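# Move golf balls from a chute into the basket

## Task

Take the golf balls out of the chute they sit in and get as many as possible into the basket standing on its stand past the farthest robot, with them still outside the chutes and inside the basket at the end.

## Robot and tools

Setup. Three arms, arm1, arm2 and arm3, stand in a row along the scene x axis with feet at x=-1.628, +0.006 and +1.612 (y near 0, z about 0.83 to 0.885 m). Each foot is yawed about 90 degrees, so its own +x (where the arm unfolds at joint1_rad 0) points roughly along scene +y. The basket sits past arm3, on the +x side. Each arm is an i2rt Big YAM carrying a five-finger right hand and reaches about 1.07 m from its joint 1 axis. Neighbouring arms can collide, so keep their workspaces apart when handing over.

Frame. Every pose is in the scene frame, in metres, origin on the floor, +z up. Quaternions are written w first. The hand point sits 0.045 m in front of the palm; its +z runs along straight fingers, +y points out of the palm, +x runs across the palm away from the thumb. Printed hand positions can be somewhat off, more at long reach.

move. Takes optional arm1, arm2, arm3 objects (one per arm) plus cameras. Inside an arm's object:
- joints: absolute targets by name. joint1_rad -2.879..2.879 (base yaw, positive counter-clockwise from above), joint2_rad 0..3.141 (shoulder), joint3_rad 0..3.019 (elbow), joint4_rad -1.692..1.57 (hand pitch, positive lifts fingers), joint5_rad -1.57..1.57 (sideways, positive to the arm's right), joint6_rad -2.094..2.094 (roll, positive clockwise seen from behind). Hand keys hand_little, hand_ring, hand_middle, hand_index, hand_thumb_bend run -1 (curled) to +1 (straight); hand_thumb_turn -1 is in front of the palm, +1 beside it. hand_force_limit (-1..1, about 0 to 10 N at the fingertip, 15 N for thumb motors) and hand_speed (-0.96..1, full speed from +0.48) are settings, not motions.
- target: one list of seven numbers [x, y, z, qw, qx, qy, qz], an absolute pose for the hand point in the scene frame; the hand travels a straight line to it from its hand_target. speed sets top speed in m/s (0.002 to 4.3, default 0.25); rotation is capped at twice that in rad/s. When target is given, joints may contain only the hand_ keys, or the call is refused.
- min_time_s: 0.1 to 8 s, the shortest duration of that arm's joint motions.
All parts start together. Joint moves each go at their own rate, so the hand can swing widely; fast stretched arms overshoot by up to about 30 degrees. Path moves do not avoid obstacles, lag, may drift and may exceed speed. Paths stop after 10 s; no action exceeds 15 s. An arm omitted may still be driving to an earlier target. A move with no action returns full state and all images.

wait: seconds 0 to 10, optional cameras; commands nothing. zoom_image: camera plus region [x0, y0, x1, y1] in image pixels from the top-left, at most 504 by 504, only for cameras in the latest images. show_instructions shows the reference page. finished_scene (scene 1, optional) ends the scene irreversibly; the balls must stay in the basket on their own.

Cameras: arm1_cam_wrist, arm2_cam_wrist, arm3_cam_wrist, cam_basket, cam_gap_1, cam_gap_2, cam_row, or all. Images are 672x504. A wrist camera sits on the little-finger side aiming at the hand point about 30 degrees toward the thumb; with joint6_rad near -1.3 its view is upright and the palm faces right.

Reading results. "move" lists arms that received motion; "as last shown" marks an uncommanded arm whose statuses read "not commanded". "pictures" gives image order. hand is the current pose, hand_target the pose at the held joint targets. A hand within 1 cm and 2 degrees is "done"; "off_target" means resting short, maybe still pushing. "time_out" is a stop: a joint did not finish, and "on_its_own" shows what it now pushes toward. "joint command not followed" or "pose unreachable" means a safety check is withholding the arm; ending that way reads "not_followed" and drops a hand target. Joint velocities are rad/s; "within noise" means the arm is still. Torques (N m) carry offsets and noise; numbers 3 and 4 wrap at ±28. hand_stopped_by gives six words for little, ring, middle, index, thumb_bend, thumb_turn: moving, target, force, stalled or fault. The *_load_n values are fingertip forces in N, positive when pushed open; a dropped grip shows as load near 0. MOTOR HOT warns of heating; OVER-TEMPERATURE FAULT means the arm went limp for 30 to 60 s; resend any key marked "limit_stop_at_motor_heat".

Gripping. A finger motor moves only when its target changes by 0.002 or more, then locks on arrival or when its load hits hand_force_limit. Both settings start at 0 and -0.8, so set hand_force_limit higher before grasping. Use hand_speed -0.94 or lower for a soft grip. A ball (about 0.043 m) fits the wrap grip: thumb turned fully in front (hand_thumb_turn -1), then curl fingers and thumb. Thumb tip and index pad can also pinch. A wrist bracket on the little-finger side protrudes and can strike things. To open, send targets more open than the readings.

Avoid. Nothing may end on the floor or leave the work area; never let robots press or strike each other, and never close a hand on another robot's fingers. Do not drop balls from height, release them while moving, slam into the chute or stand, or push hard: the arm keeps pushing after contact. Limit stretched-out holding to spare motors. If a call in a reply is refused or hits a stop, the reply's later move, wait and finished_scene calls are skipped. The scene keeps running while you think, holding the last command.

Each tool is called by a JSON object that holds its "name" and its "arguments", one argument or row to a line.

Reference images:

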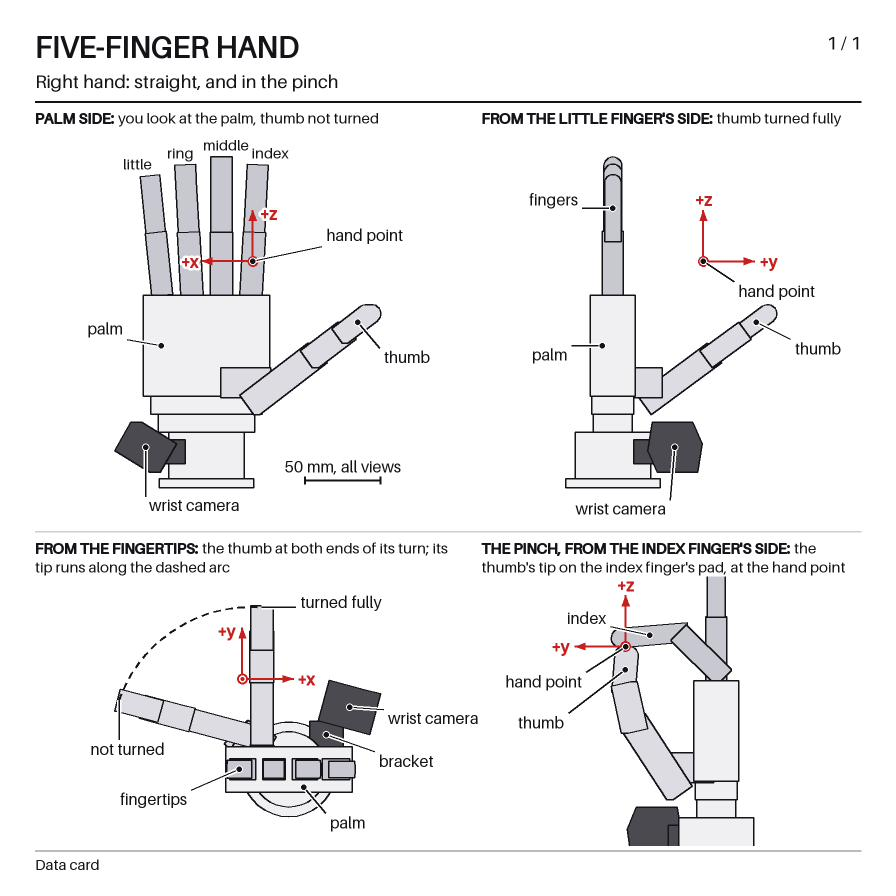

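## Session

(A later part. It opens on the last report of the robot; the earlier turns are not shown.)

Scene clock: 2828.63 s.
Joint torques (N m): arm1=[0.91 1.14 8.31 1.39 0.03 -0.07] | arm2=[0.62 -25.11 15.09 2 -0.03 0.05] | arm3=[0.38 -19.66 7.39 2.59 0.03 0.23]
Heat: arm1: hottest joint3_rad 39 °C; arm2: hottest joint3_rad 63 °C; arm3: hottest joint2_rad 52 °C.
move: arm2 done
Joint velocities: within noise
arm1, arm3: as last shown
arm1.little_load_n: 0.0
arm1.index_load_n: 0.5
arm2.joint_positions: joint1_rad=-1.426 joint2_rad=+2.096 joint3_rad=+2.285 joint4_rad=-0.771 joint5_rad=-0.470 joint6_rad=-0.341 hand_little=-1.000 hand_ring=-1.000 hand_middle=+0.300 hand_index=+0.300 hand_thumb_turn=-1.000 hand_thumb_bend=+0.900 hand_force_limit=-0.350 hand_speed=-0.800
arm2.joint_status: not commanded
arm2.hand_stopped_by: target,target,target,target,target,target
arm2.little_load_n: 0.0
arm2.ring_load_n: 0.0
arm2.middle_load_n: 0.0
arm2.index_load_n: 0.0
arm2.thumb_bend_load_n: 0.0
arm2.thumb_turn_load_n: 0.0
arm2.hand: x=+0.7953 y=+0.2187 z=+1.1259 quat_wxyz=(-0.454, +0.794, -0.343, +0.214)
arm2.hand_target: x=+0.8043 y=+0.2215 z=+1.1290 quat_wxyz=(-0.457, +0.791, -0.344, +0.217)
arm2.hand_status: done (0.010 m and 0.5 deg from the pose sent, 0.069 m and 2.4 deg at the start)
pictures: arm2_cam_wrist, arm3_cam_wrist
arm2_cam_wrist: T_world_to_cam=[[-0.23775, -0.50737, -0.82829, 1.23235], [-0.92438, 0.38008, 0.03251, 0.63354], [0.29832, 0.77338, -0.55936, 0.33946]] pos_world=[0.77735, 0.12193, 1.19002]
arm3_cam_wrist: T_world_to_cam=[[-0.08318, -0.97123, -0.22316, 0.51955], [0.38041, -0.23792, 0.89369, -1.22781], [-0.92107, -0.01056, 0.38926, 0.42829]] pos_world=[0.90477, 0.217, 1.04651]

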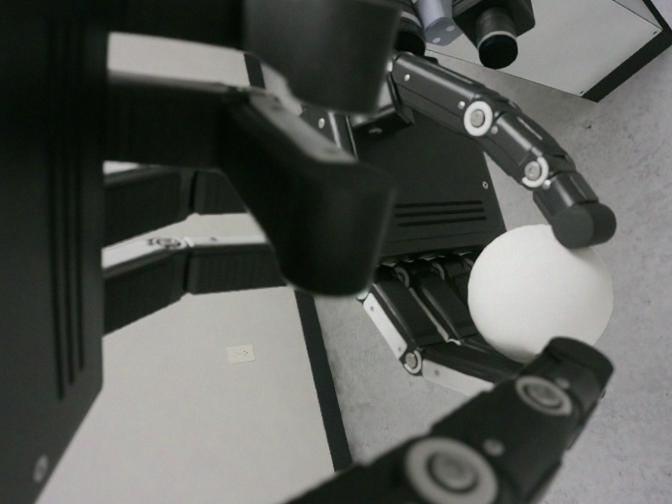

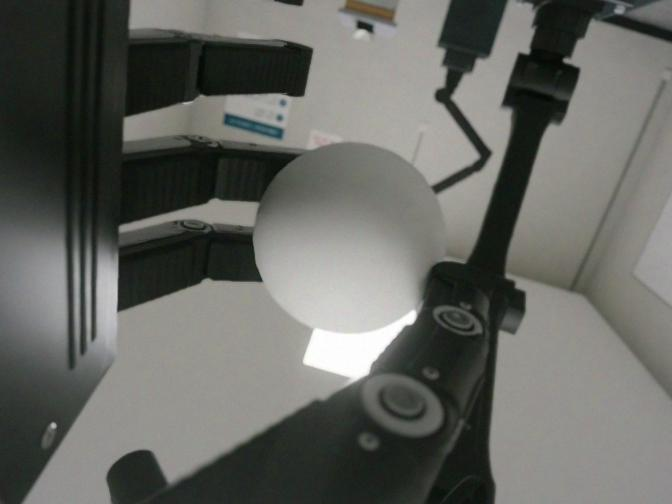

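{"name": "move", "arguments": {
  "arm2": {"target": [0.80, 0.222, 1.22, -0.456, 0.791, -0.344, 0.217], "speed": 0.15},
  "arm3": {"joints": {"joint1_rad": 0.6, "joint2_rad": 2.03, "joint3_rad": 1.6, "joint4_rad": 0.2, "joint5_rad": -0.2, "joint6_rad": 1.2}, "min_time_s": 3}
}}

{"name": "move", "arguments": {
  "arm3": {"joints": {"joint1_rad": -1.535, "joint2_rad": 2.344, "joint3_rad": 2.539, "joint4_rad": -1.258, "joint5_rad": -0.01, "joint6_rad": 0.026}, "min_time_s": 7},
  "arm2": {"joints": {"joint1_rad": -0.4, "joint2_rad": 1.5, "joint3_rad": 1.45, "joint4_rad": -1.2, "joint5_rad": -0.977, "joint6_rad": -1.31, "hand_little": 1, "hand_ring": 1, "hand_index": 0.16, "hand_middle": 0.16, "hand_thumb_bend": 0.8}, "min_time_s": 7},
  "cameras": ["arm3_cam_wrist", "cam_basket", "arm2_cam_wrist"]
}}

Scene clock: 2850.40 s.
Joint torques (N m): arm1=[0.85 1.2 8.32 1.39 0.03 -0.07] | arm2=[0.73 -26.75 13.22 2.17 0 0.09] | arm3=[-0.09 -17.73 10.54 1.54 -0.04 -0.1]
Heat: arm1: hottest joint3_rad 39 °C; arm2: hottest joint3_rad 68 °C; arm3: hottest joint2_rad 52 °C.
move: arm2 done; arm3 done
Joint velocities: within noise
arm1: as last shown
arm1.index_load_n: 0.0
arm2.joint_positions: joint1_rad=-1.426 joint2_rad=+2.291 joint3_rad=+2.877 joint4_rad=-1.136 joint5_rad=-0.462 joint6_rad=-0.328 hand_little=-1.000 hand_ring=-1.000 hand_middle=+0.300 hand_index=+0.300 hand_thumb_turn=-1.000 hand_thumb_bend=+0.900 hand_force_limit=-0.350 hand_speed=-0.800
arm2.joint_status: not commanded
arm2.hand_stopped_by: target,target,target,target,target,target
arm2.little_load_n: 0.0
arm2.ring_load_n: 0.0
arm2.middle_load_n: 0.0
arm2.index_load_n: 0.0
arm2.thumb_bend_load_n: 0.0
arm2.thumb_turn_load_n: 0.0
arm2.hand: x=+0.7984 y=+0.2177 z=+1.2171 quat_wxyz=(-0.461, +0.787, -0.344, +0.225)
arm2.hand_target: x=+0.8003 y=+0.2219 z=+1.2202 quat_wxyz=(-0.465, +0.783, -0.344, +0.228)
arm2.hand_status: done (0.005 m and 1.2 deg from the pose sent, 0.094 m and 0.5 deg at the start; a joint's target at an end of its range on 60 of 94 steps)
arm3.joint_positions: joint1_rad=+0.593 joint2_rad=+2.015 joint3_rad=+1.555 joint4_rad=+0.206 joint5_rad=-0.202 joint6_rad=+1.215 hand_little=+0.600 hand_ring=+0.600 hand_middle=+0.160 hand_index=+0.104 hand_thumb_turn=-1.000 hand_thumb_bend=+0.380 hand_force_limit=-0.600 hand_speed=-0.950
arm3.joint_status: all done
arm3.hand_stopped_by: target,target,target,force,force,target
arm3.little_load_n: 0.0
arm3.ring_load_n: 0.0
arm3.middle_load_n: 2.5
arm3.index_load_n: 2.0
arm3.thumb_bend_load_n: 4.5
arm3.thumb_turn_load_n: 0.0
arm3.hand: x=+1.0725 y=+0.6723 z=+1.0462 quat_wxyz=(-0.319, +0.767, -0.189, -0.524)
arm3.hand_target: x=+1.0629 y=+0.6780 z=+1.0584 quat_wxyz=(-0.329, +0.762, -0.178, -0.529)
arm3.hand_status: not commanded
pictures: none

Scene clock: 2858.37 s.
Joint torques (N m): arm1=[0.85 1.14 8.32 1.39 0.03 -0.08] | arm2=[0.85 -18.32 8.85 0.95 -0.91 -0.15] | arm3=[0.21 -20.84 10.55 0.53 -0.01 -0.14]
Heat: arm1: hottest joint3_rad 39 °C; arm2: hottest joint3_rad 66 °C; arm3: hottest joint2_rad 52 °C.
move: arm2 done; arm3 done
Joint velocities: within noise
arm1: as last shown
arm2.joint_positions: joint1_rad=-0.406 joint2_rad=+1.513 joint3_rad=+1.463 joint4_rad=-1.189 joint5_rad=-0.973 joint6_rad=-1.298 hand_little=+1.000 hand_ring=+1.000 hand_middle=+0.160 hand_index=+0.160 hand_thumb_turn=-1.000 hand_thumb_bend=+0.800 hand_force_limit=-0.350 hand_speed=-0.800
arm2.joint_status: all done
arm2.hand_stopped_by: target,target,target,target,target,target
arm2.little_load_n: 0.0
arm2.ring_load_n: 0.0
arm2.middle_load_n: 0.0
arm2.index_load_n: 0.0
arm2.thumb_bend_load_n: 0.0
arm2.thumb_turn_load_n: 0.0
arm2.hand: x=+0.0668 y=+0.4836 z=+1.0995 quat_wxyz=(-0.447, +0.745, +0.451, -0.203)
arm2.hand_target: x=+0.0595 y=+0.4780 z=+1.1006 quat_wxyz=(-0.446, +0.741, +0.457, -0.207)
arm2.hand_status: not commanded
arm3.joint_positions: joint1_rad=-1.540 joint2_rad=+2.328 joint3_rad=+2.496 joint4_rad=-1.250 joint5_rad=-0.018 joint6_rad=+0.051 hand_little=+0.600 hand_ring=+0.600 hand_middle=+0.160 hand_index=+0.104 hand_thumb_turn=-1.000 hand_thumb_bend=+0.380 hand_force_limit=-0.600 hand_speed=-0.950
arm3.joint_status: all done
arm3.hand_stopped_by: target,target,target,force,force,target
arm3.little_load_n: -0.5
arm3.ring_load_n: 0.0
arm3.middle_load_n: 2.0
arm3.index_load_n: 2.5
arm3.thumb_bend_load_n: 4.5
arm3.thumb_turn_load_n: 0.0
arm3.hand: x=+2.3934 y=+0.0739 z=+0.9887 quat_wxyz=(-0.183, +0.673, -0.698, +0.160)
arm3.hand_target: x=+2.3998 y=+0.0763 z=+0.9950 quat_wxyz=(-0.188, +0.679, -0.689, +0.168)
arm3.hand_status: not commanded
pictures: arm2_cam_wrist, arm3_cam_wrist, cam_basket
arm2_cam_wrist: T_world_to_cam=[[0.60342, -0.04311, -0.79626, 0.8558], [-0.09852, -0.99492, -0.0208, 0.5286], [-0.79131, 0.091, -0.6046, 0.78965]] pos_world=[0.16052, 0.49095, 1.16985]
arm3_cam_wrist: T_world_to_cam=[[-0.86844, -0.17738, -0.46297, 2.55179], [-0.35346, 0.87634, 0.32726, 0.47069], [0.34767, 0.44784, -0.82375, 0.06061]] pos_world=[2.36138, 0.01301, 1.0773]

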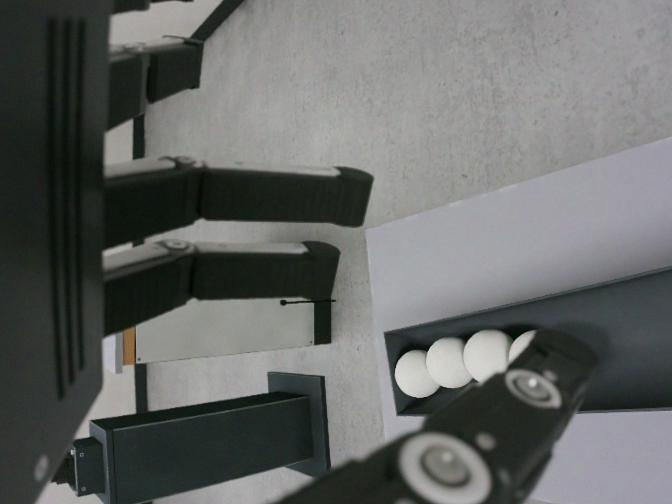

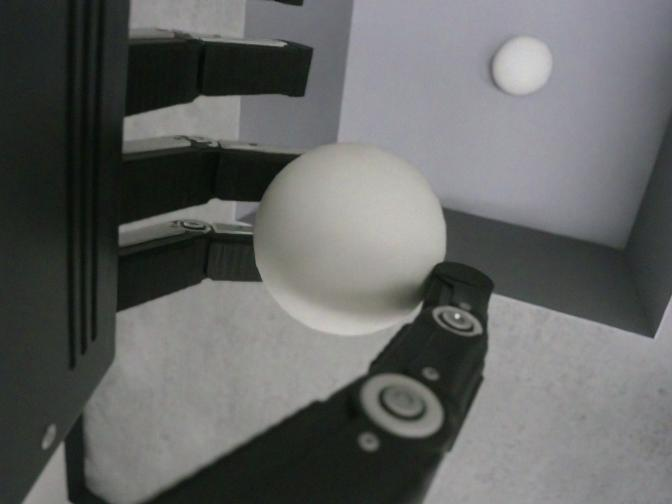

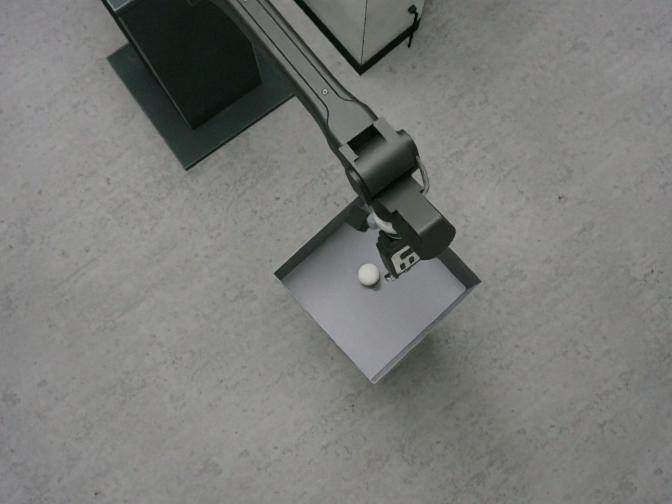

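{"name": "move", "arguments": {
  "arm3": {"target": [2.418, 0.108, 0.95, -0.185, 0.663, -0.702, 0.183], "speed": 0.15}
}}

{"name": "move", "arguments": {
  "arm3": {"target": [2.418, 0.108, 0.74, -0.185, 0.663, -0.702, 0.183], "speed": 0.12},
  "arm2": {"target": [-0.013, 0.428, 0.93, 0.352, -0.6483, -0.5933, 0.3222], "speed": 0.12},
  "cameras": ["cam_basket", "arm3_cam_wrist", "arm2_cam_wrist"]
}}

Scene clock: 2905.77 s.
Joint torques (N m): arm1=[0.85 1.2 8.31 1.39 0.03 -0.07] | arm2=[1.38 -18.2 8.88 0.92 -0.91 -0.18] | arm3=[-0.32 -22.18 8.68 1.43 0.14 0.2]
Heat: arm1: hottest joint3_rad 39 °C; arm2: hottest joint3_rad 60 °C; arm3: hottest joint2_rad 52 °C.
move: arm3 done
Joint velocities: within noise
arm1.joint_positions: joint1_rad=+0.177 joint2_rad=+0.642 joint3_rad=+1.456 joint4_rad=-1.154 joint5_rad=+0.156 joint6_rad=-1.149 hand_little=+1.000 hand_ring=+1.000 hand_middle=+1.000 hand_index=+1.000 hand_thumb_turn=+1.000 hand_thumb_bend=+1.000 hand_force_limit=+0.000 hand_speed=-0.800
arm1.joint_status: not commanded
arm1.hand_stopped_by: target,target,target,target,target,target
arm1.little_load_n: 0.0
arm1.ring_load_n: 0.0
arm1.middle_load_n: 0.0
arm1.index_load_n: 0.0
arm1.thumb_bend_load_n: 0.0
arm1.thumb_turn_load_n: 0.0
arm1.hand: x=-1.6157 y=+0.2370 z=+1.4382 quat_wxyz=(-0.484, +0.658, +0.482, +0.317)
arm1.hand_target: x=-1.6154 y=+0.2352 z=+1.4505 quat_wxyz=(-0.495, +0.652, +0.476, +0.321)
arm1.hand_status: not commanded
arm2: as last shown
arm2.joint_positions: joint1_rad=-0.409 joint2_rad=+1.513 joint3_rad=+1.463 joint4_rad=-1.189 joint5_rad=-0.973 joint6_rad=-1.299 hand_little=+1.000 hand_ring=+1.000 hand_middle=+0.160 hand_index=+0.160 hand_thumb_turn=-1.000 hand_thumb_bend=+0.800 hand_force_limit=-0.350 hand_speed=-0.800
arm2.hand: x=+0.0684 y=+0.4835 z=+1.0994 quat_wxyz=(-0.448, +0.746, +0.450, -0.202)
arm2.hand_target: x=+0.0611 y=+0.4779 z=+1.1005 quat_wxyz=(-0.447, +0.742, +0.456, -0.206)
arm3.joint_positions: joint1_rad=-1.490 joint2_rad=+2.374 joint3_rad=+2.465 joint4_rad=-1.163 joint5_rad=+0.041 joint6_rad=+0.089 hand_little=+0.600 hand_ring=+0.600 hand_middle=+0.160 hand_index=+0.104 hand_thumb_turn=-1.000 hand_thumb_bend=+0.380 hand_force_limit=-0.600 hand_speed=-0.950
arm3.joint_status: not commanded
arm3.hand_stopped_by: target,target,target,force,force,target
arm3.little_load_n: 0.0
arm3.ring_load_n: 0.0
arm3.middle_load_n: 2.0
arm3.index_load_n: 2.5
arm3.thumb_bend_load_n: 4.5
arm3.thumb_turn_load_n: -0.5
arm3.hand: x=+2.4096 y=+0.1054 z=+0.9449 quat_wxyz=(-0.175, +0.672, -0.698, +0.176)
arm3.hand_target: x=+2.4173 y=+0.1031 z=+0.9493 quat_wxyz=(-0.183, +0.661, -0.704, +0.184)
arm3.hand_status: done (0.010 m and 1.8 deg from the pose sent, 0.057 m and 3.0 deg at the start)
pictures: none

Scene clock: 2908.43 s.
Joint torques (N m): arm1=[0.85 1.2 8.29 1.37 0.04 -0.07] | arm2=[1.03 -16.56 7.68 -0.14 -0.53 -0.19] | arm3=[0.09 -21.77 7.71 1.47 0.08 0.2]
Heat: arm1: hottest joint3_rad 39 °C; arm2: hottest joint3_rad 59 °C; arm3: hottest joint2_rad 52 °C.
move: arm2 off_target; arm3 done
Joint velocities: within noise
arm1: as last shown
arm2.joint_positions: joint1_rad=-0.267 joint2_rad=+1.691 joint3_rad=+1.262 joint4_rad=-1.323 joint5_rad=-0.963 joint6_rad=-1.815 hand_little=+1.000 hand_ring=+1.000 hand_middle=+0.160 hand_index=+0.160 hand_thumb_turn=-1.000 hand_thumb_bend=+0.800 hand_force_limit=-0.350 hand_speed=-0.800
arm2.joint_status: not commanded
arm2.hand_stopped_by: target,target,target,target,target,target
arm2.little_load_n: 0.0
arm2.ring_load_n: 0.0
arm2.middle_load_n: 0.0
arm2.index_load_n: 0.0
arm2.thumb_bend_load_n: 0.0
arm2.thumb_turn_load_n: 0.0
arm2.hand: x=-0.0077 y=+0.4318 z=+0.9412 quat_wxyz=(-0.361, +0.650, +0.593, -0.309)
arm2.hand_target: x=-0.0131 y=+0.4263 z=+0.9318 quat_wxyz=(-0.350, +0.649, +0.594, -0.321)
arm2.hand_status: off_target (0.013 m and 1.8 deg from the pose sent, 0.196 m and 26.5 deg at the start)
arm3.joint_positions: joint1_rad=-1.491 joint2_rad=+2.479 joint3_rad=+2.115 joint4_rad=-0.699 joint5_rad=+0.041 joint6_rad=+0.091 hand_little=+0.600 hand_ring=+0.600 hand_middle=+0.160 hand_index=+0.104 hand_thumb_turn=-1.000 hand_thumb_bend=+0.380 hand_force_limit=-0.600 hand_speed=-0.950
arm3.joint_status: not commanded
arm3.hand_stopped_by: target,target,target,force,force,target
arm3.little_load_n: 0.0
arm3.ring_load_n: 0.0
arm3.middle_load_n: 2.0
arm3.index_load_n: 2.5
arm3.thumb_bend_load_n: 4.5
arm3.thumb_turn_load_n: 0.0
arm3.hand: x=+2.4097 y=+0.1044 z=+0.7409 quat_wxyz=(-0.178, +0.670, -0.698, +0.179)
arm3.hand_target: x=+2.4157 y=+0.1072 z=+0.7404 quat_wxyz=(-0.185, +0.662, -0.702, +0.183)
arm3.hand_status: done (0.009 m and 1.2 deg from the pose sent, 0.205 m and 1.8 deg at the start)
pictures: arm2_cam_wrist, arm3_cam_wrist, cam_basket
arm2_cam_wrist: T_world_to_cam=[[0.58637, 0.15042, -0.79595, 0.68848], [0.32513, -0.94369, 0.06118, 0.37045], [-0.74193, -0.29466, -0.60226, 0.80445]] pos_world=[0.0727, 0.48307, 1.00982]
arm3_cam_wrist: T_world_to_cam=[[-0.86084, -0.18009, -0.47595, 2.44818], [-0.34782, 0.89093, 0.29199, 0.54194], [0.37145, 0.4169, -0.82959, -0.2126]] pos_world=[2.37496, 0.0467, 0.83059]

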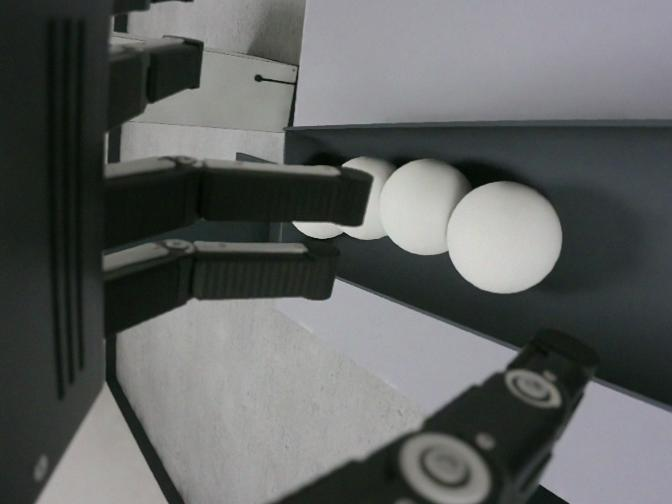

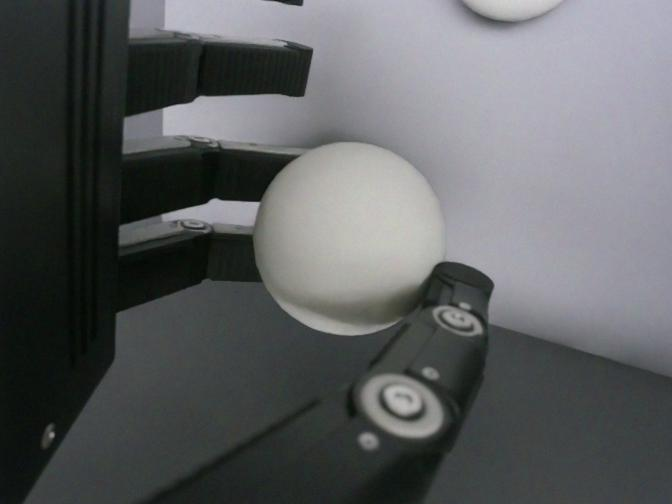

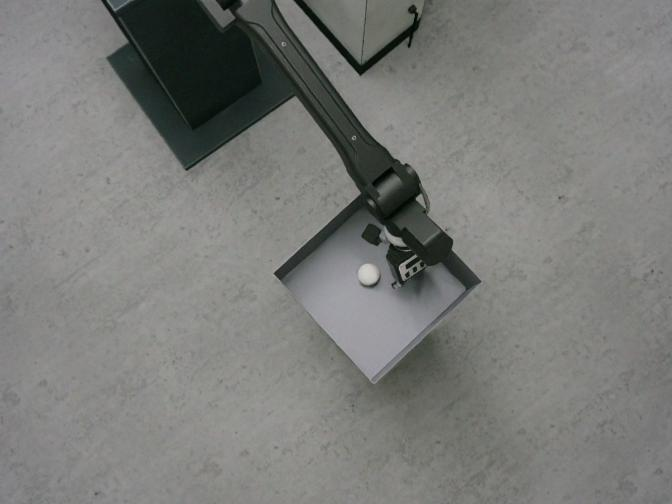

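{"name": "move", "arguments": {
  "arm3": {"target": [2.418, 0.108, 0.694, -0.185, 0.663, -0.702, 0.183], "speed": 0.06}
}}

{"name": "move", "arguments": {
  "arm3": {"target": [2.418, 0.108, 0.678, -0.185, 0.663, -0.702, 0.183], "speed": 0.03},
  "cameras": ["arm3_cam_wrist"]
}}

Scene clock: 2918.33 s.
Joint torques (N m): arm1=[0.79 1.14 8.31 1.39 0.03 -0.07] | arm2=[1.32 -16.67 7.66 -0.09 -0.53 -0.16] | arm3=[0.15 -21.95 7.8 1.42 0.1 0.2]
Heat: arm1: hottest joint3_rad 39 °C; arm2: hottest joint3_rad 58 °C; arm3: hottest joint2_rad 51 °C.
move: arm3 done
Joint velocities: within noise
arm1, arm2: as last shown
arm1.thumb_turn_load_n: -0.5
arm2.joint_positions: joint1_rad=-0.267 joint2_rad=+1.691 joint3_rad=+1.262 joint4_rad=-1.323 joint5_rad=-0.963 joint6_rad=-1.816 hand_little=+1.000 hand_ring=+1.000 hand_middle=+0.160 hand_index=+0.160 hand_thumb_turn=-1.000 hand_thumb_bend=+0.800 hand_force_limit=-0.350 hand_speed=-0.800
arm2.hand: x=-0.0077 y=+0.4319 z=+0.9412 quat_wxyz=(-0.361, +0.650, +0.593, -0.309)
arm2.hand_target: x=-0.0130 y=+0.4263 z=+0.9318 quat_wxyz=(-0.350, +0.649, +0.594, -0.321)
arm3.joint_positions: joint1_rad=-1.491 joint2_rad=+2.545 joint3_rad=+2.115 joint4_rad=-0.635 joint5_rad=+0.041 joint6_rad=+0.091 hand_little=+0.600 hand_ring=+0.600 hand_middle=+0.160 hand_index=+0.104 hand_thumb_turn=-1.000 hand_thumb_bend=+0.380 hand_force_limit=-0.600 hand_speed=-0.950
arm3.joint_status: not commanded
arm3.hand_stopped_by: target,target,target,force,force,target
arm3.little_load_n: 0.0
arm3.ring_load_n: 0.0
arm3.middle_load_n: 2.5
arm3.index_load_n: 2.0
arm3.thumb_bend_load_n: 4.5
arm3.thumb_turn_load_n: 0.0
arm3.hand: x=+2.4107 y=+0.1045 z=+0.6947 quat_wxyz=(-0.178, +0.670, -0.699, +0.179)
arm3.hand_target: x=+2.4172 y=+0.1079 z=+0.6937 quat_wxyz=(-0.185, +0.663, -0.702, +0.183)
arm3.hand_status: done (0.008 m and 1.3 deg from the pose sent, 0.048 m and 1.2 deg at the start)
pictures: none

Scene clock: 2919.37 s.
Joint torques (N m): arm1=[0.85 1.2 8.31 1.39 0.03 -0.07] | arm2=[1.38 -16.56 7.69 -0.1 -0.54 -0.16] | arm3=[0.21 -20.84 7.82 1.76 0.1 0.2]
Heat: arm1: hottest joint3_rad 39 °C; arm2: hottest joint3_rad 58 °C; arm3: hottest joint2_rad 51 °C.
move: arm3 off_target
Joint velocities: within noise
arm1, arm2: as last shown
arm1.thumb_turn_load_n: 0.0
arm2.index_load_n: 0.5
arm3.joint_positions: joint1_rad=-1.491 joint2_rad=+2.548 joint3_rad=+2.115 joint4_rad=-0.620 joint5_rad=+0.041 joint6_rad=+0.091 hand_little=+0.600 hand_ring=+0.600 hand_middle=+0.160 hand_index=+0.104 hand_thumb_turn=-1.000 hand_thumb_bend=+0.380 hand_force_limit=-0.600 hand_speed=-0.950
arm3.joint_status: not commanded
arm3.hand_stopped_by: target,target,target,force,force,target
arm3.little_load_n: 0.0
arm3.ring_load_n: -2.0
arm3.middle_load_n: 2.5
arm3.index_load_n: 2.5
arm3.thumb_bend_load_n: 4.5
arm3.thumb_turn_load_n: 0.0
arm3.hand: x=+2.4139 y=+0.1047 z=+0.6936 quat_wxyz=(-0.182, +0.669, -0.697, +0.182)
arm3.hand_target: x=+2.4172 y=+0.1079 z=+0.6784 quat_wxyz=(-0.185, +0.663, -0.702, +0.183)
arm3.hand_status: off_target (0.016 m and 0.9 deg from the pose sent, 0.019 m and 1.3 deg at the start)
arm3_cam_wrist: T_world_to_cam=[[-0.85568, -0.17977, -0.48528, 2.42334], [-0.35094, 0.89074, 0.28884, 0.56659], [0.38033, 0.41746, -0.82527, -0.27801]] pos_world=[2.37819, 0.04701, 0.7829]

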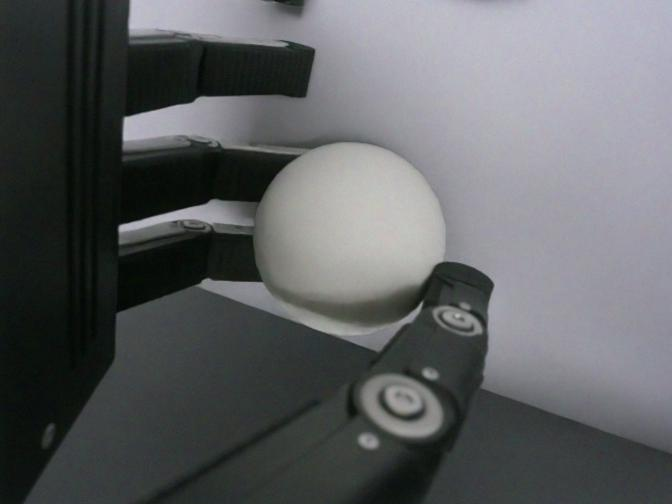

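{"name": "move", "arguments": {
  "arm3": {"joints": {"hand_speed": -0.9, "hand_thumb_bend": 0.9}}
}}

{"name": "move", "arguments": {
  "arm3": {"joints": {"hand_speed": -0.9, "hand_index": 0.5, "hand_middle": 0.5}, "target": [2.418, 0.108, 0.69, -0.184, 0.663, -0.702, 0.183], "speed": 0.05},
  "cameras": ["arm3_cam_wrist"]
}}

{"name": "move", "arguments": {
  "arm3": {"target": [2.418, 0.108, 0.84, -0.184, 0.663, -0.702, 0.183], "speed": 0.12}
}}

{"name": "move", "arguments": {
  "arm3": {"target": [2.405, 0.108, 1.0, -0.184, 0.663, -0.702, 0.183], "speed": 0.25},
  "cameras": ["arm3_cam_wrist"]
}}

Scene clock: 2934.30 s.
Joint torques (N m): arm1=[0.85 1.14 8.31 1.39 0.03 -0.07] | arm2=[1.08 -16.73 7.65 -0.03 -0.52 -0.17] | arm3=[0.21 -20.78 7.84 1.59 0.1 0.2]
Heat: arm1: hottest joint3_rad 39 °C; arm2: hottest joint3_rad 56 °C; arm3: hottest joint2_rad 52 °C.
move: arm3 done
Joint velocities: within noise
arm1, arm2: as last shown
arm2.little_load_n: -0.5
arm2.index_load_n: 0.0
arm3.joint_positions: joint1_rad=-1.491 joint2_rad=+2.548 joint3_rad=+2.115 joint4_rad=-0.615 joint5_rad=+0.041 joint6_rad=+0.091 hand_little=+0.600 hand_ring=+0.600 hand_middle=+0.160 hand_index=+0.104 hand_thumb_turn=-1.000 hand_thumb_bend=+0.900 hand_force_limit=-0.600 hand_speed=-0.900
arm3.joint_status: all done
arm3.hand_stopped_by: target,target,target,force,target,target
arm3.little_load_n: 0.0
arm3.ring_load_n: -1.0
arm3.middle_load_n: 0.0
arm3.index_load_n: 0.0
arm3.thumb_bend_load_n: 0.0
arm3.thumb_turn_load_n: 0.0
arm3.hand: x=+2.4151 y=+0.1047 z=+0.6939 quat_wxyz=(-0.184, +0.668, -0.697, +0.184)
arm3.hand_target: x=+2.4175 y=+0.1079 z=+0.6789 quat_wxyz=(-0.185, +0.663, -0.702, +0.183)
arm3.hand_status: not commanded
pictures: none

Scene clock: 2936.20 s.
Joint torques (N m): arm1=[0.79 1.2 8.29 1.39 0.03 -0.08] | arm2=[1.2 -16.21 7.64 -0.1 -0.54 -0.16] | arm3=[0.21 -21.54 8.14 0.96 0.12 0.19]
Heat: arm1: hottest joint3_rad 39 °C; arm2: hottest joint3_rad 56 °C; arm3: hottest joint2_rad 52 °C.
move: arm3 done
Joint velocities: within noise
arm1, arm2: as last shown
arm2.little_load_n: 0.0
arm3.joint_positions: joint1_rad=-1.490 joint2_rad=+2.543 joint3_rad=+2.115 joint4_rad=-0.621 joint5_rad=+0.042 joint6_rad=+0.085 hand_little=+0.600 hand_ring=+0.600 hand_middle=+0.499 hand_index=+0.500 hand_thumb_turn=-1.000 hand_thumb_bend=+0.900 hand_force_limit=-0.600 hand_speed=-0.900
arm3.joint_status: all done
arm3.hand_stopped_by: target,target,target,target,target,target
arm3.little_load_n: 0.0
arm3.ring_load_n: 0.0
arm3.middle_load_n: -4.5
arm3.index_load_n: 0.0
arm3.thumb_bend_load_n: 0.0
arm3.thumb_turn_load_n: 0.0
arm3.hand: x=+2.4145 y=+0.1053 z=+0.6969 quat_wxyz=(-0.183, +0.671, -0.695, +0.184)
arm3.hand_target: x=+2.4175 y=+0.1087 z=+0.6900 quat_wxyz=(-0.184, +0.666, -0.700, +0.184)
arm3.hand_status: done (0.008 m and 1.2 deg from the pose sent, 0.006 m and 0.8 deg at the start)
arm3_cam_wrist: T_world_to_cam=[[-0.85306, -0.18701, -0.48715, 2.42126], [-0.35726, 0.88977, 0.28403, 0.58404], [0.38034, 0.41633, -0.82584, -0.27516]] pos_world=[2.37879, 0.0477, 0.7864]

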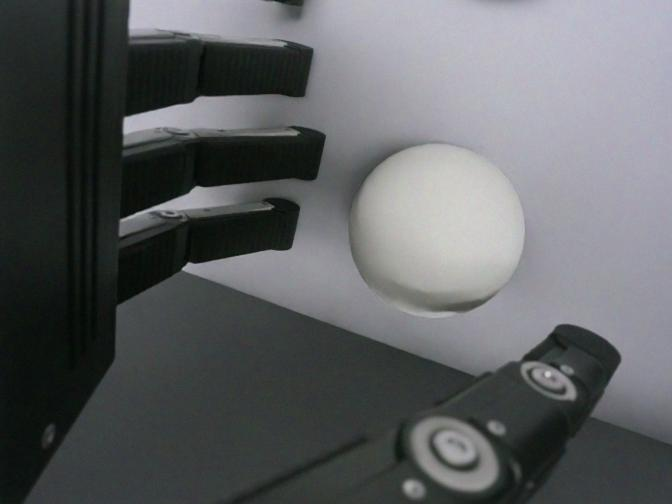

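Scene clock: 2938.20 s.
Joint torques (N m): arm1=[0.85 1.14 8.29 1.37 0.03 -0.07] | arm2=[1.2 -16.38 7.73 -0.08 -0.52 -0.15] | arm3=[-0.09 -23.71 9.92 0.43 0.07 0.2]
Heat: arm1: hottest joint3_rad 39 °C; arm2: hottest joint3_rad 55 °C; arm3: hottest joint2_rad 52 °C.
move: arm3 off_target
Joint velocities: within noise
arm1, arm2: as last shown
arm3.joint_positions: joint1_rad=-1.491 joint2_rad=+2.419 joint3_rad=+2.197 joint4_rad=-0.873 joint5_rad=+0.042 joint6_rad=+0.097 hand_little=+0.600 hand_ring=+0.600 hand_middle=+0.499 hand_index=+0.500 hand_thumb_turn=-1.000 hand_thumb_bend=+0.900 hand_force_limit=-0.600 hand_speed=-0.900
arm3.joint_status: not commanded
arm3.hand_stopped_by: target,target,target,target,target,target
arm3.little_load_n: 0.0
arm3.ring_load_n: 0.0
arm3.middle_load_n: 0.0
arm3.index_load_n: 0.0
arm3.thumb_bend_load_n: 0.0
arm3.thumb_turn_load_n: 0.0
arm3.hand: x=+2.4055 y=+0.1042 z=+0.8100 quat_wxyz=(-0.166, +0.670, -0.703, +0.169)
arm3.hand_target: x=+2.4186 y=+0.1072 z=+0.8398 quat_wxyz=(-0.185, +0.660, -0.705, +0.182)
arm3.hand_status: off_target (0.033 m and 2.7 deg from the pose sent, 0.143 m and 1.2 deg at the start)
pictures: none

Scene clock: 2940.03 s.
Joint torques (N m): arm1=[0.85 1.14 8.29 1.39 0.03 -0.07] | arm2=[1.55 -16.62 7.61 -0.05 -0.53 -0.14] | arm3=[0.32 -21.13 10.39 0.53 0.11 0.15]
Heat: arm1: hottest joint3_rad 39 °C; arm2: hottest joint3_rad 55 °C; arm3: hottest joint2_rad 52 °C.
move: arm3 done
Joint velocities: within noise
arm1, arm2: as last shown
arm2.middle_load_n: -0.5
arm3.joint_positions: joint1_rad=-1.491 joint2_rad=+2.350 joint3_rad=+2.548 joint4_rad=-1.262 joint5_rad=+0.042 joint6_rad=+0.097 hand_little=+0.600 hand_ring=+0.600 hand_middle=+0.499 hand_index=+0.500 hand_thumb_turn=-1.000 hand_thumb_bend=+0.900 hand_force_limit=-0.600 hand_speed=-0.900
arm3.joint_status: not commanded
arm3.hand_stopped_by: target,target,target,target,target,target
arm3.little_load_n: 0.0
arm3.ring_load_n: 0.0
arm3.middle_load_n: 0.0
arm3.index_load_n: 0.0
arm3.thumb_bend_load_n: 0.0
arm3.thumb_turn_load_n: 0.0
arm3.hand: x=+2.4007 y=+0.1038 z=+0.9940 quat_wxyz=(-0.178, +0.667, -0.701, +0.179)
arm3.hand_target: x=+2.4069 y=+0.1081 z=+0.9993 quat_wxyz=(-0.185, +0.663, -0.702, +0.183)
arm3.hand_status: done (0.009 m and 1.0 deg from the pose sent, 0.190 m and 2.7 deg at the start; pose on its path clipped on 3 of 55 steps)
arm3_cam_wrist: T_world_to_cam=[[-0.86255, -0.17415, -0.47506, 2.56344], [-0.34204, 0.89257, 0.29382, 0.44953], [0.37285, 0.41592, -0.82945, -0.00243]] pos_world=[2.36576, 0.0462, 1.08369]

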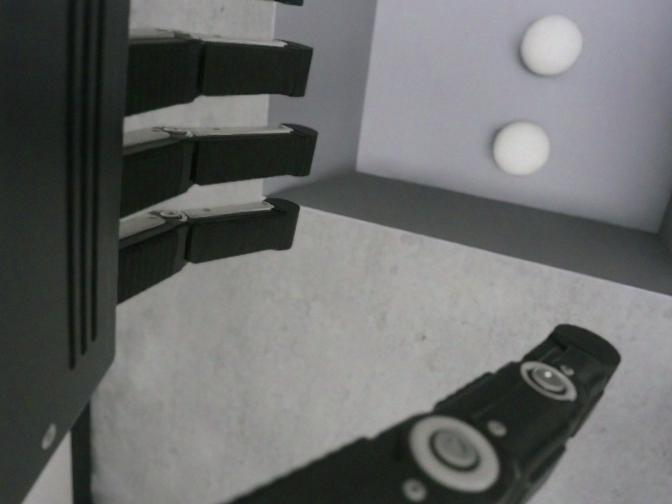

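{"name": "move", "arguments": {
  "arm3": {"joints": {"joint1_rad": 1.278, "joint2_rad": 2.0, "joint3_rad": 1.8, "joint4_rad": 0.2, "joint5_rad": -0.05, "joint6_rad": 1.2, "hand_index": 0.34, "hand_middle": 0.34, "hand_thumb_bend": 1.0, "hand_speed": -0.8}, "min_time_s": 8},
  "arm2": {"target": [-0.026, 0.4275, 0.893, 0.352, -0.6483, -0.5933, 0.3222], "speed": 0.06},
  "cameras": ["arm2_cam_wrist", "cam_basket"]
}}

{"name": "move", "arguments": {
  "arm3": {"joints": {"joint1_rad": 1.278, "joint2_rad": 2.5, "joint3_rad": 1.6, "joint4_rad": 0.9, "joint5_rad": -0.05, "joint6_rad": 1.571}, "min_time_s": 4},
  "arm2": {"target": [-0.026, 0.4265, 0.868, 0.352, -0.6483, -0.5933, 0.3222], "speed": 0.05},
  "cameras": ["arm2_cam_wrist"]
}}

Scene clock: 2982.80 s.
Joint torques (N m): arm1=[0.79 1.14 8.31 1.39 0.03 -0.07] | arm2=[1.55 -16.32 7.1 1.01 -0.92 0.07] | arm3=[-0.62 -21.48 8.17 2.62 -0.13 0.25]
Heat: arm1: hottest joint3_rad 39 °C; arm2: hottest joint3_rad 52 °C; arm3: hottest joint2_rad 54 °C.
move: arm2 off_target; arm3 done
Joint velocities: within noise
arm1.joint_positions: joint1_rad=+0.177 joint2_rad=+0.642 joint3_rad=+1.456 joint4_rad=-1.154 joint5_rad=+0.156 joint6_rad=-1.149 hand_little=+1.000 hand_ring=+1.000 hand_middle=+1.000 hand_index=+1.000 hand_thumb_turn=+1.000 hand_thumb_bend=+1.000 hand_force_limit=+0.000 hand_speed=-0.800
arm1.joint_status: not commanded
arm1.hand_stopped_by: target,target,target,target,target,target
arm1.little_load_n: 0.0
arm1.ring_load_n: 0.0
arm1.middle_load_n: 0.0
arm1.index_load_n: 0.0
arm1.thumb_bend_load_n: 0.0
arm1.thumb_turn_load_n: 0.0
arm1.hand: x=-1.6157 y=+0.2370 z=+1.4382 quat_wxyz=(-0.484, +0.658, +0.482, +0.317)
arm1.hand_target: x=-1.6154 y=+0.2352 z=+1.4505 quat_wxyz=(-0.495, +0.652, +0.476, +0.321)
arm1.hand_status: not commanded
arm2.joint_positions: joint1_rad=-0.244 joint2_rad=+1.727 joint3_rad=+1.200 joint4_rad=-1.208 joint5_rad=-0.963 joint6_rad=-1.795 hand_little=+1.000 hand_ring=+1.000 hand_middle=+0.160 hand_index=+0.160 hand_thumb_turn=-1.000 hand_thumb_bend=+0.800 hand_force_limit=-0.350 hand_speed=-0.800
arm2.joint_status: not commanded
arm2.hand_stopped_by: target,target,target,target,target,target
arm2.little_load_n: 0.0
arm2.ring_load_n: 0.0
arm2.middle_load_n: 0.0
arm2.index_load_n: 0.0
arm2.thumb_bend_load_n: 0.0
arm2.thumb_turn_load_n: 0.0
arm2.hand: x=-0.0188 y=+0.4307 z=+0.9038 quat_wxyz=(-0.359, +0.647, +0.597, -0.310)
arm2.hand_target: x=-0.0261 y=+0.4269 z=+0.8931 quat_wxyz=(-0.351, +0.649, +0.593, -0.322)
arm2.hand_status: off_target (0.013 m and 1.7 deg from the pose sent, 0.052 m and 1.8 deg at the start)
arm3.joint_positions: joint1_rad=+1.284 joint2_rad=+2.025 joint3_rad=+1.798 joint4_rad=+0.181 joint5_rad=-0.042 joint6_rad=+1.175 hand_little=+0.600 hand_ring=+0.600 hand_middle=+0.340 hand_index=+0.340 hand_thumb_turn=-1.000 hand_thumb_bend=+1.000 hand_force_limit=-0.600 hand_speed=-0.800
arm3.joint_status: all done
arm3.hand_stopped_by: target,target,target,target,target,target
arm3.little_load_n: 0.0
arm3.ring_load_n: 0.0
arm3.middle_load_n: 0.0
arm3.index_load_n: 0.0
arm3.thumb_bend_load_n: 0.0
arm3.thumb_turn_load_n: 0.0
arm3.hand: x=+0.7442 y=+0.2253 z=+1.1755 quat_wxyz=(-0.224, +0.722, +0.047, -0.653)
arm3.hand_target: x=+0.7509 y=+0.2288 z=+1.2052 quat_wxyz=(-0.225, +0.706, +0.038, -0.670)
arm3.hand_status: not commanded
arm2_cam_wrist: T_world_to_cam=[[0.58652, 0.15863, -0.79425, 0.66038], [0.33603, -0.93991, 0.06043, 0.37448], [-0.73694, -0.30234, -0.60457, 0.77882]] pos_world=[0.06078, 0.48269, 0.97273]

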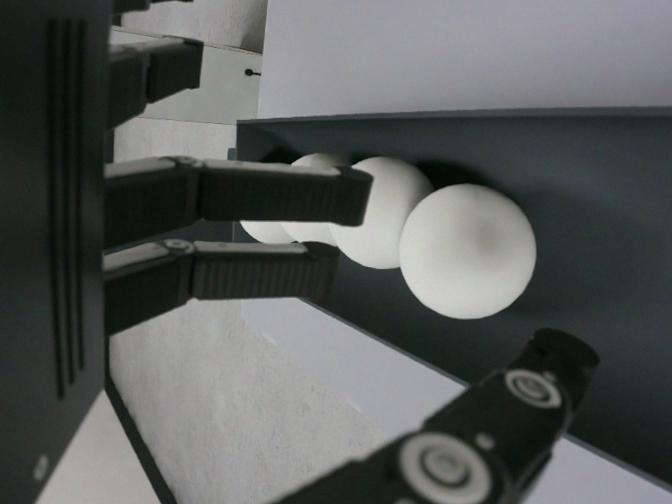

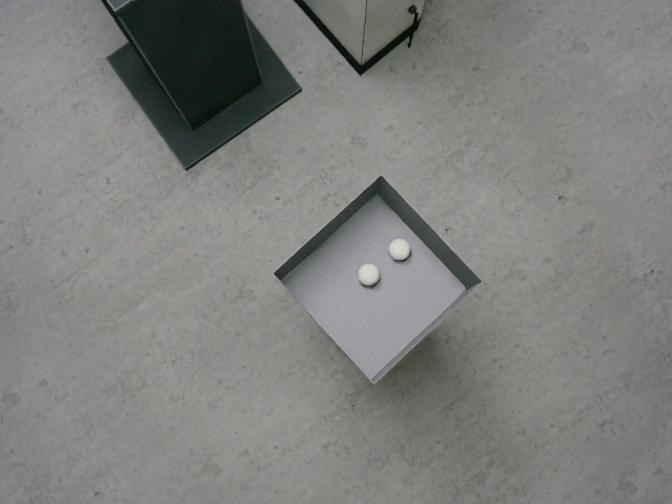

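Scene clock: 2987.40 s.
Joint torques (N m): arm1=[0.79 1.2 8.31 1.37 0.03 -0.07] | arm2=[1.44 -16.15 6.79 0.94 -0.71 0.03] | arm3=[-0.56 -19.78 6.02 2.59 -0.21 0.26]
Heat: arm1: hottest joint3_rad 39 °C; arm2: hottest joint3_rad 52 °C; arm3: hottest joint2_rad 53 °C.
move: arm2 off_target; arm3 done
Joint velocities: within noise
arm1: as last shown
arm2.joint_positions: joint1_rad=-0.244 joint2_rad=+1.757 joint3_rad=+1.174 joint4_rad=-1.148 joint5_rad=-0.969 joint6_rad=-1.795 hand_little=+1.000 hand_ring=+1.000 hand_middle=+0.160 hand_index=+0.160 hand_thumb_turn=-1.000 hand_thumb_bend=+0.800 hand_force_limit=-0.350 hand_speed=-0.800
arm2.joint_status: not commanded
arm2.hand_stopped_by: target,target,target,target,target,target
arm2.little_load_n: 0.0
arm2.ring_load_n: 0.0
arm2.middle_load_n: 0.5
arm2.index_load_n: 0.0
arm2.thumb_bend_load_n: 0.0
arm2.thumb_turn_load_n: 0.0
arm2.hand: x=-0.0201 y=+0.4316 z=+0.8819 quat_wxyz=(-0.362, +0.646, +0.596, -0.310)
arm2.hand_target: x=-0.0260 y=+0.4261 z=+0.8689 quat_wxyz=(-0.352, +0.648, +0.593, -0.322)
arm2.hand_status: off_target (0.016 m and 1.8 deg from the pose sent, 0.037 m and 1.7 deg at the start)
arm3.joint_positions: joint1_rad=+1.293 joint2_rad=+2.489 joint3_rad=+1.598 joint4_rad=+0.881 joint5_rad=-0.047 joint6_rad=+1.553 hand_little=+0.600 hand_ring=+0.600 hand_middle=+0.340 hand_index=+0.340 hand_thumb_turn=-1.000 hand_thumb_bend=+1.000 hand_force_limit=-0.600 hand_speed=-0.800
arm3.joint_status: all done
arm3.hand_stopped_by: target,target,target,target,target,target
arm3.little_load_n: 0.0
arm3.ring_load_n: 0.0
arm3.middle_load_n: 0.0
arm3.index_load_n: 0.0
arm3.thumb_bend_load_n: 0.0
arm3.thumb_turn_load_n: -0.5
arm3.hand: x=+0.7606 y=+0.2182 z=+0.8634 quat_wxyz=(-0.095, +0.707, -0.083, -0.696)
arm3.hand_target: x=+0.7626 y=+0.2226 z=+0.8616 quat_wxyz=(-0.090, +0.702, -0.089, -0.701)
arm3.hand_status: not commanded
arm2_cam_wrist: T_world_to_cam=[[0.58255, 0.1615, -0.79659, 0.64428], [0.33542, -0.94049, 0.05462, 0.38238], [-0.74036, -0.29901, -0.60205, 0.76121]] pos_world=[0.05999, 0.48318, 0.95063]

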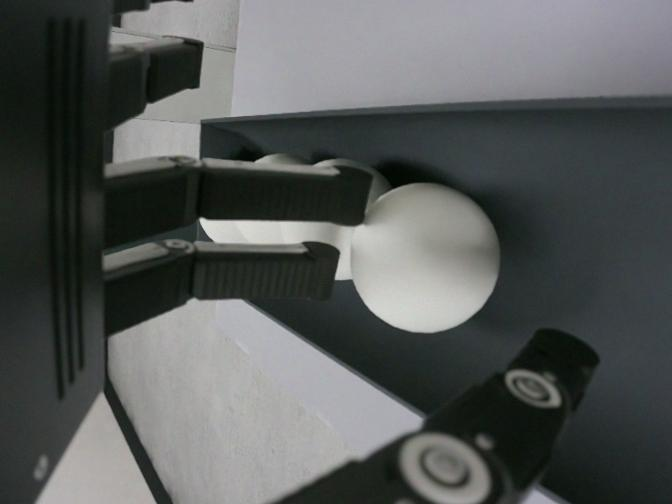

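{"name": "move", "arguments": {
  "arm2": {"target": [-0.0155, 0.4285, 0.850, 0.352, -0.6483, -0.5933, 0.3222], "speed": 0.05}
}}

{"name": "move", "arguments": {
  "arm2": {"target": [-0.0145, 0.4285, 0.838, 0.352, -0.6483, -0.5933, 0.3222], "speed": 0.05},
  "cameras": ["arm2_cam_wrist"]
}}

Scene clock: 2995.97 s.
Joint torques (N m): arm1=[0.79 1.2 8.29 1.37 0.03 -0.07] | arm2=[-0.62 -16.5 6.78 0.87 -0.43 -0.2] | arm3=[-0.5 -19.9 5.97 2.59 -0.22 0.26]
Heat: arm1: hottest joint3_rad 39 °C; arm2: hottest joint3_rad 51 °C; arm3: hottest joint2_rad 53 °C.
move: arm2 off_target
Joint velocities: within noise
arm1, arm3: as last shown
arm2.joint_positions: joint1_rad=-0.244 joint2_rad=+1.799 joint3_rad=+1.173 joint4_rad=-1.137 joint5_rad=-0.970 joint6_rad=-1.813 hand_little=+1.000 hand_ring=+1.000 hand_middle=+0.160 hand_index=+0.160 hand_thumb_turn=-1.000 hand_thumb_bend=+0.800 hand_force_limit=-0.350 hand_speed=-0.800
arm2.joint_status: not commanded
arm2.hand_stopped_by: target,target,target,target,target,target
arm2.little_load_n: 0.0
arm2.ring_load_n: 0.0
arm2.middle_load_n: 0.0
arm2.index_load_n: 0.0
arm2.thumb_bend_load_n: 0.0
arm2.thumb_turn_load_n: 0.0
arm2.hand: x=-0.0206 y=+0.4309 z=+0.8641 quat_wxyz=(-0.357, +0.644, +0.596, -0.319)
arm2.hand_target: x=-0.0159 y=+0.4275 z=+0.8504 quat_wxyz=(-0.352, +0.648, +0.594, -0.322)
arm2.hand_status: off_target (0.015 m and 0.9 deg from the pose sent, 0.032 m and 1.8 deg at the start)
pictures: none

Scene clock: 2996.93 s.
Joint torques (N m): arm1=[0.79 1.14 8.31 1.37 0.03 -0.08] | arm2=[-0.32 -16.79 6.04 0.87 -0.46 -0.19] | arm3=[-0.5 -19.9 5.97 2.58 -0.21 0.26]
Heat: arm1: hottest joint3_rad 39 °C; arm2: hottest joint3_rad 51 °C; arm3: hottest joint2_rad 53 °C.
move: arm2 off_target
Joint velocities: within noise
arm1, arm3: as last shown
arm2.joint_positions: joint1_rad=-0.244 joint2_rad=+1.820 joint3_rad=+1.173 joint4_rad=-1.114 joint5_rad=-0.967 joint6_rad=-1.816 hand_little=+1.000 hand_ring=+1.000 hand_middle=+0.160 hand_index=+0.160 hand_thumb_turn=-1.000 hand_thumb_bend=+0.800 hand_force_limit=-0.350 hand_speed=-0.800
arm2.joint_status: not commanded
arm2.hand_stopped_by: target,target,target,target,target,target
arm2.little_load_n: 0.0
arm2.ring_load_n: 0.0
arm2.middle_load_n: 0.0
arm2.index_load_n: 0.0
arm2.thumb_bend_load_n: 0.0
arm2.thumb_turn_load_n: 0.0
arm2.hand: x=-0.0196 y=+0.4339 z=+0.8536 quat_wxyz=(-0.357, +0.644, +0.598, -0.317)
arm2.hand_target: x=-0.0147 y=+0.4278 z=+0.8384 quat_wxyz=(-0.352, +0.648, +0.594, -0.322)
arm2.hand_status: off_target (0.017 m and 1.1 deg from the pose sent, 0.027 m and 0.9 deg at the start)
arm3.thumb_turn_load_n: 0.0
arm2_cam_wrist: T_world_to_cam=[[0.57785, 0.15887, -0.80053, 0.62552], [0.34727, -0.93551, 0.06501, 0.37525], [-0.73858, -0.31556, -0.59575, 0.74704]] pos_world=[0.05998, 0.48741, 0.92141]

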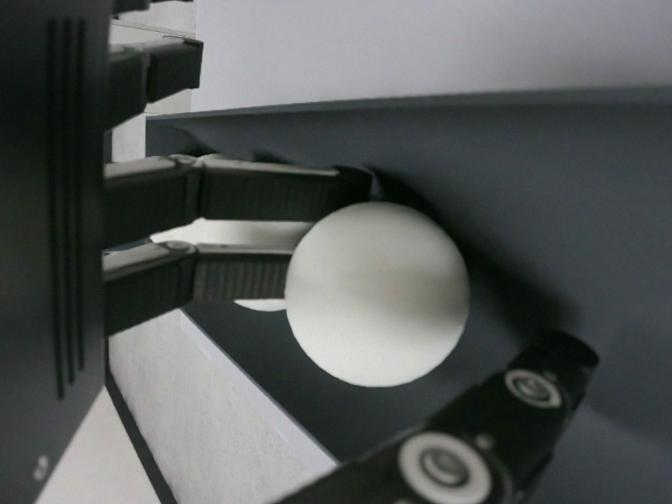

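{"name": "move", "arguments": {
  "arm2": {"target": [-0.0145, 0.4215, 0.837, 0.352, -0.6483, -0.5933, 0.3222], "speed": 0.05},
  "cameras": ["arm2_cam_wrist"]
}}

Scene clock: 3008.40 s.
Joint torques (N m): arm1=[0.79 1.14 8.31 1.4 0.03 -0.08] | arm2=[-0.62 -17.67 5.49 0.85 -0.5 -0.17] | arm3=[-0.56 -19.9 5.96 2.59 -0.21 0.26]
Heat: arm1: hottest joint3_rad 39 °C; arm2: hottest joint3_rad 51 °C; arm3: hottest joint2_rad 52 °C.
move: arm2 off_target
Joint velocities: within noise
arm1, arm3: as last shown
arm2.joint_positions: joint1_rad=-0.248 joint2_rad=+1.820 joint3_rad=+1.159 joint4_rad=-1.108 joint5_rad=-0.967 joint6_rad=-1.823 hand_little=+1.000 hand_ring=+1.000 hand_middle=+0.160 hand_index=+0.160 hand_thumb_turn=-1.000 hand_thumb_bend=+0.800 hand_force_limit=-0.350 hand_speed=-0.800
arm2.joint_status: not commanded
arm2.hand_stopped_by: target,target,target,target,target,target
arm2.little_load_n: 0.0
arm2.ring_load_n: -0.5
arm2.middle_load_n: -0.5
arm2.index_load_n: 0.0
arm2.thumb_bend_load_n: 0.0
arm2.thumb_turn_load_n: -1.0
arm2.hand: x=-0.0186 y=+0.4296 z=+0.8497 quat_wxyz=(-0.357, +0.644, +0.597, -0.318)
arm2.hand_target: x=-0.0144 y=+0.4218 z=+0.8379 quat_wxyz=(-0.352, +0.648, +0.593, -0.322)
arm2.hand_status: off_target (0.016 m and 0.9 deg from the pose sent, 0.021 m and 1.1 deg at the start)
arm3.thumb_turn_load_n: -0.5
arm2_cam_wrist: T_world_to_cam=[[0.57703, 0.15627, -0.80163, 0.62444], [0.3463, -0.93574, 0.06686, 0.36965], [-0.73967, -0.31618, -0.59407, 0.74291]] pos_world=[0.06118, 0.48321, 0.9172]

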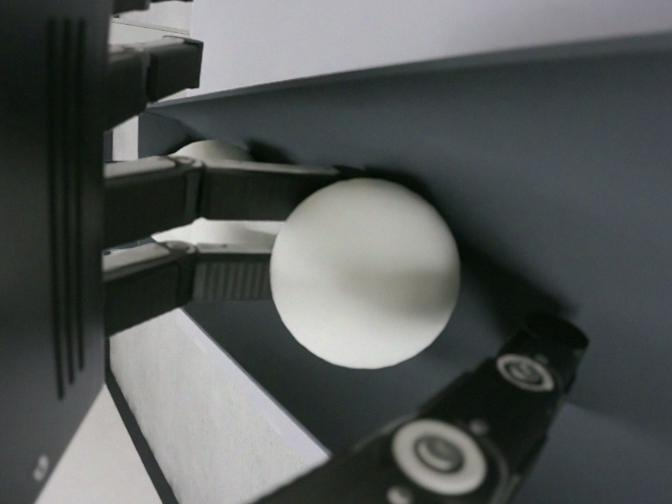

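{"name": "move", "arguments": {
  "arm2": {"target": [-0.0145, 0.428, 0.845, 0.352, -0.6483, -0.5933, 0.3222], "speed": 0.05},
  "cameras": ["arm2_cam_wrist"]
}}

Scene clock: 3016.30 s.
Joint torques (N m): arm1=[0.85 1.2 8.29 1.4 0.03 -0.07] | arm2=[-0.56 -17.38 7.54 -0.08 -0.54 -0.12] | arm3=[-0.5 -19.84 5.98 2.59 -0.21 0.26]
Heat: arm1: hottest joint3_rad 39 °C; arm2: hottest joint3_rad 50 °C; arm3: hottest joint2_rad 52 °C.
move: arm2 done
Joint velocities: within noise
arm1, arm3: as last shown
arm2.joint_positions: joint1_rad=-0.248 joint2_rad=+1.820 joint3_rad=+1.159 joint4_rad=-1.108 joint5_rad=-0.967 joint6_rad=-1.823 hand_little=+1.000 hand_ring=+1.000 hand_middle=+0.160 hand_index=+0.160 hand_thumb_turn=-1.000 hand_thumb_bend=+0.800 hand_force_limit=-0.350 hand_speed=-0.800
arm2.joint_status: not commanded
arm2.hand_stopped_by: target,target,target,target,target,target
arm2.little_load_n: 0.0
arm2.ring_load_n: 0.0
arm2.middle_load_n: 0.0
arm2.index_load_n: 0.0
arm2.thumb_bend_load_n: 0.0
arm2.thumb_turn_load_n: -1.0
arm2.hand: x=-0.0186 y=+0.4296 z=+0.8497 quat_wxyz=(-0.357, +0.644, +0.597, -0.318)
arm2.hand_target: x=-0.0146 y=+0.4279 z=+0.8451 quat_wxyz=(-0.352, +0.648, +0.593, -0.322)
arm2.hand_status: done (0.006 m and 0.9 deg from the pose sent, 0.006 m and 0.9 deg at the start)
arm3.thumb_turn_load_n: 0.0
arm2_cam_wrist: T_world_to_cam=[[0.57703, 0.15627, -0.80163, 0.62444], [0.3463, -0.93574, 0.06686, 0.36965], [-0.73967, -0.31618, -0.59407, 0.74291]] pos_world=[0.06118, 0.48321, 0.9172]

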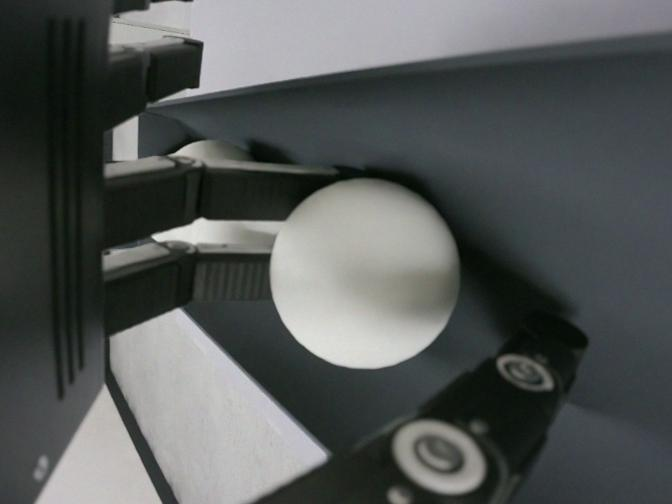

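{"name": "move", "arguments": {
  "arm2": {"joints": {"hand_speed": -0.94, "hand_force_limit": -0.5, "hand_thumb_bend": 0.0}},
  "cameras": ["arm2_cam_wrist"]
}}

Scene clock: 3031.13 s.
Joint torques (N m): arm1=[0.85 1.14 8.31 1.39 0.04 -0.07] | arm2=[-0.15 -17.67 7.62 -0.08 -0.58 -0.08] | arm3=[-0.56 -19.9 5.97 2.59 -0.22 0.26]
Heat: arm1: hottest joint3_rad 39 °C; arm2: hottest joint3_rad 51 °C; arm3: hottest joint2_rad 51 °C.
move: arm2 off_target
Joint velocities: within noise
arm1, arm3: as last shown
arm2.joint_positions: joint1_rad=-0.248 joint2_rad=+1.820 joint3_rad=+1.159 joint4_rad=-1.108 joint5_rad=-0.967 joint6_rad=-1.823 hand_little=+1.000 hand_ring=+1.000 hand_middle=+0.160 hand_index=+0.160 hand_thumb_turn=-1.000 hand_thumb_bend=+0.447 hand_force_limit=-0.500 hand_speed=-0.940
arm2.joint_status: hand_thumb_bend off_target (ended at +0.447, target +0.000); the others done
arm2.hand_stopped_by: target,target,target,target,force,target
arm2.little_load_n: 0.0
arm2.ring_load_n: 0.0
arm2.middle_load_n: 2.0
arm2.index_load_n: 0.0
arm2.thumb_bend_load_n: 4.0
arm2.thumb_turn_load_n: 0.0
arm2.hand: x=-0.0186 y=+0.4296 z=+0.8497 quat_wxyz=(-0.357, +0.644, +0.597, -0.318)
arm2.hand_target: x=-0.0148 y=+0.4280 z=+0.8453 quat_wxyz=(-0.352, +0.648, +0.593, -0.322)
arm2.hand_status: not commanded
arm2_cam_wrist: T_world_to_cam=[[0.57703, 0.15627, -0.80163, 0.62444], [0.3463, -0.93574, 0.06686, 0.36965], [-0.73967, -0.31618, -0.59407, 0.74291]] pos_world=[0.06118, 0.48321, 0.9172]

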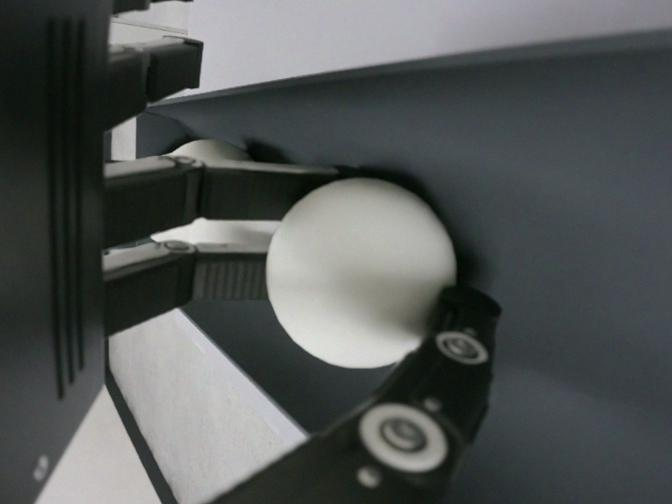

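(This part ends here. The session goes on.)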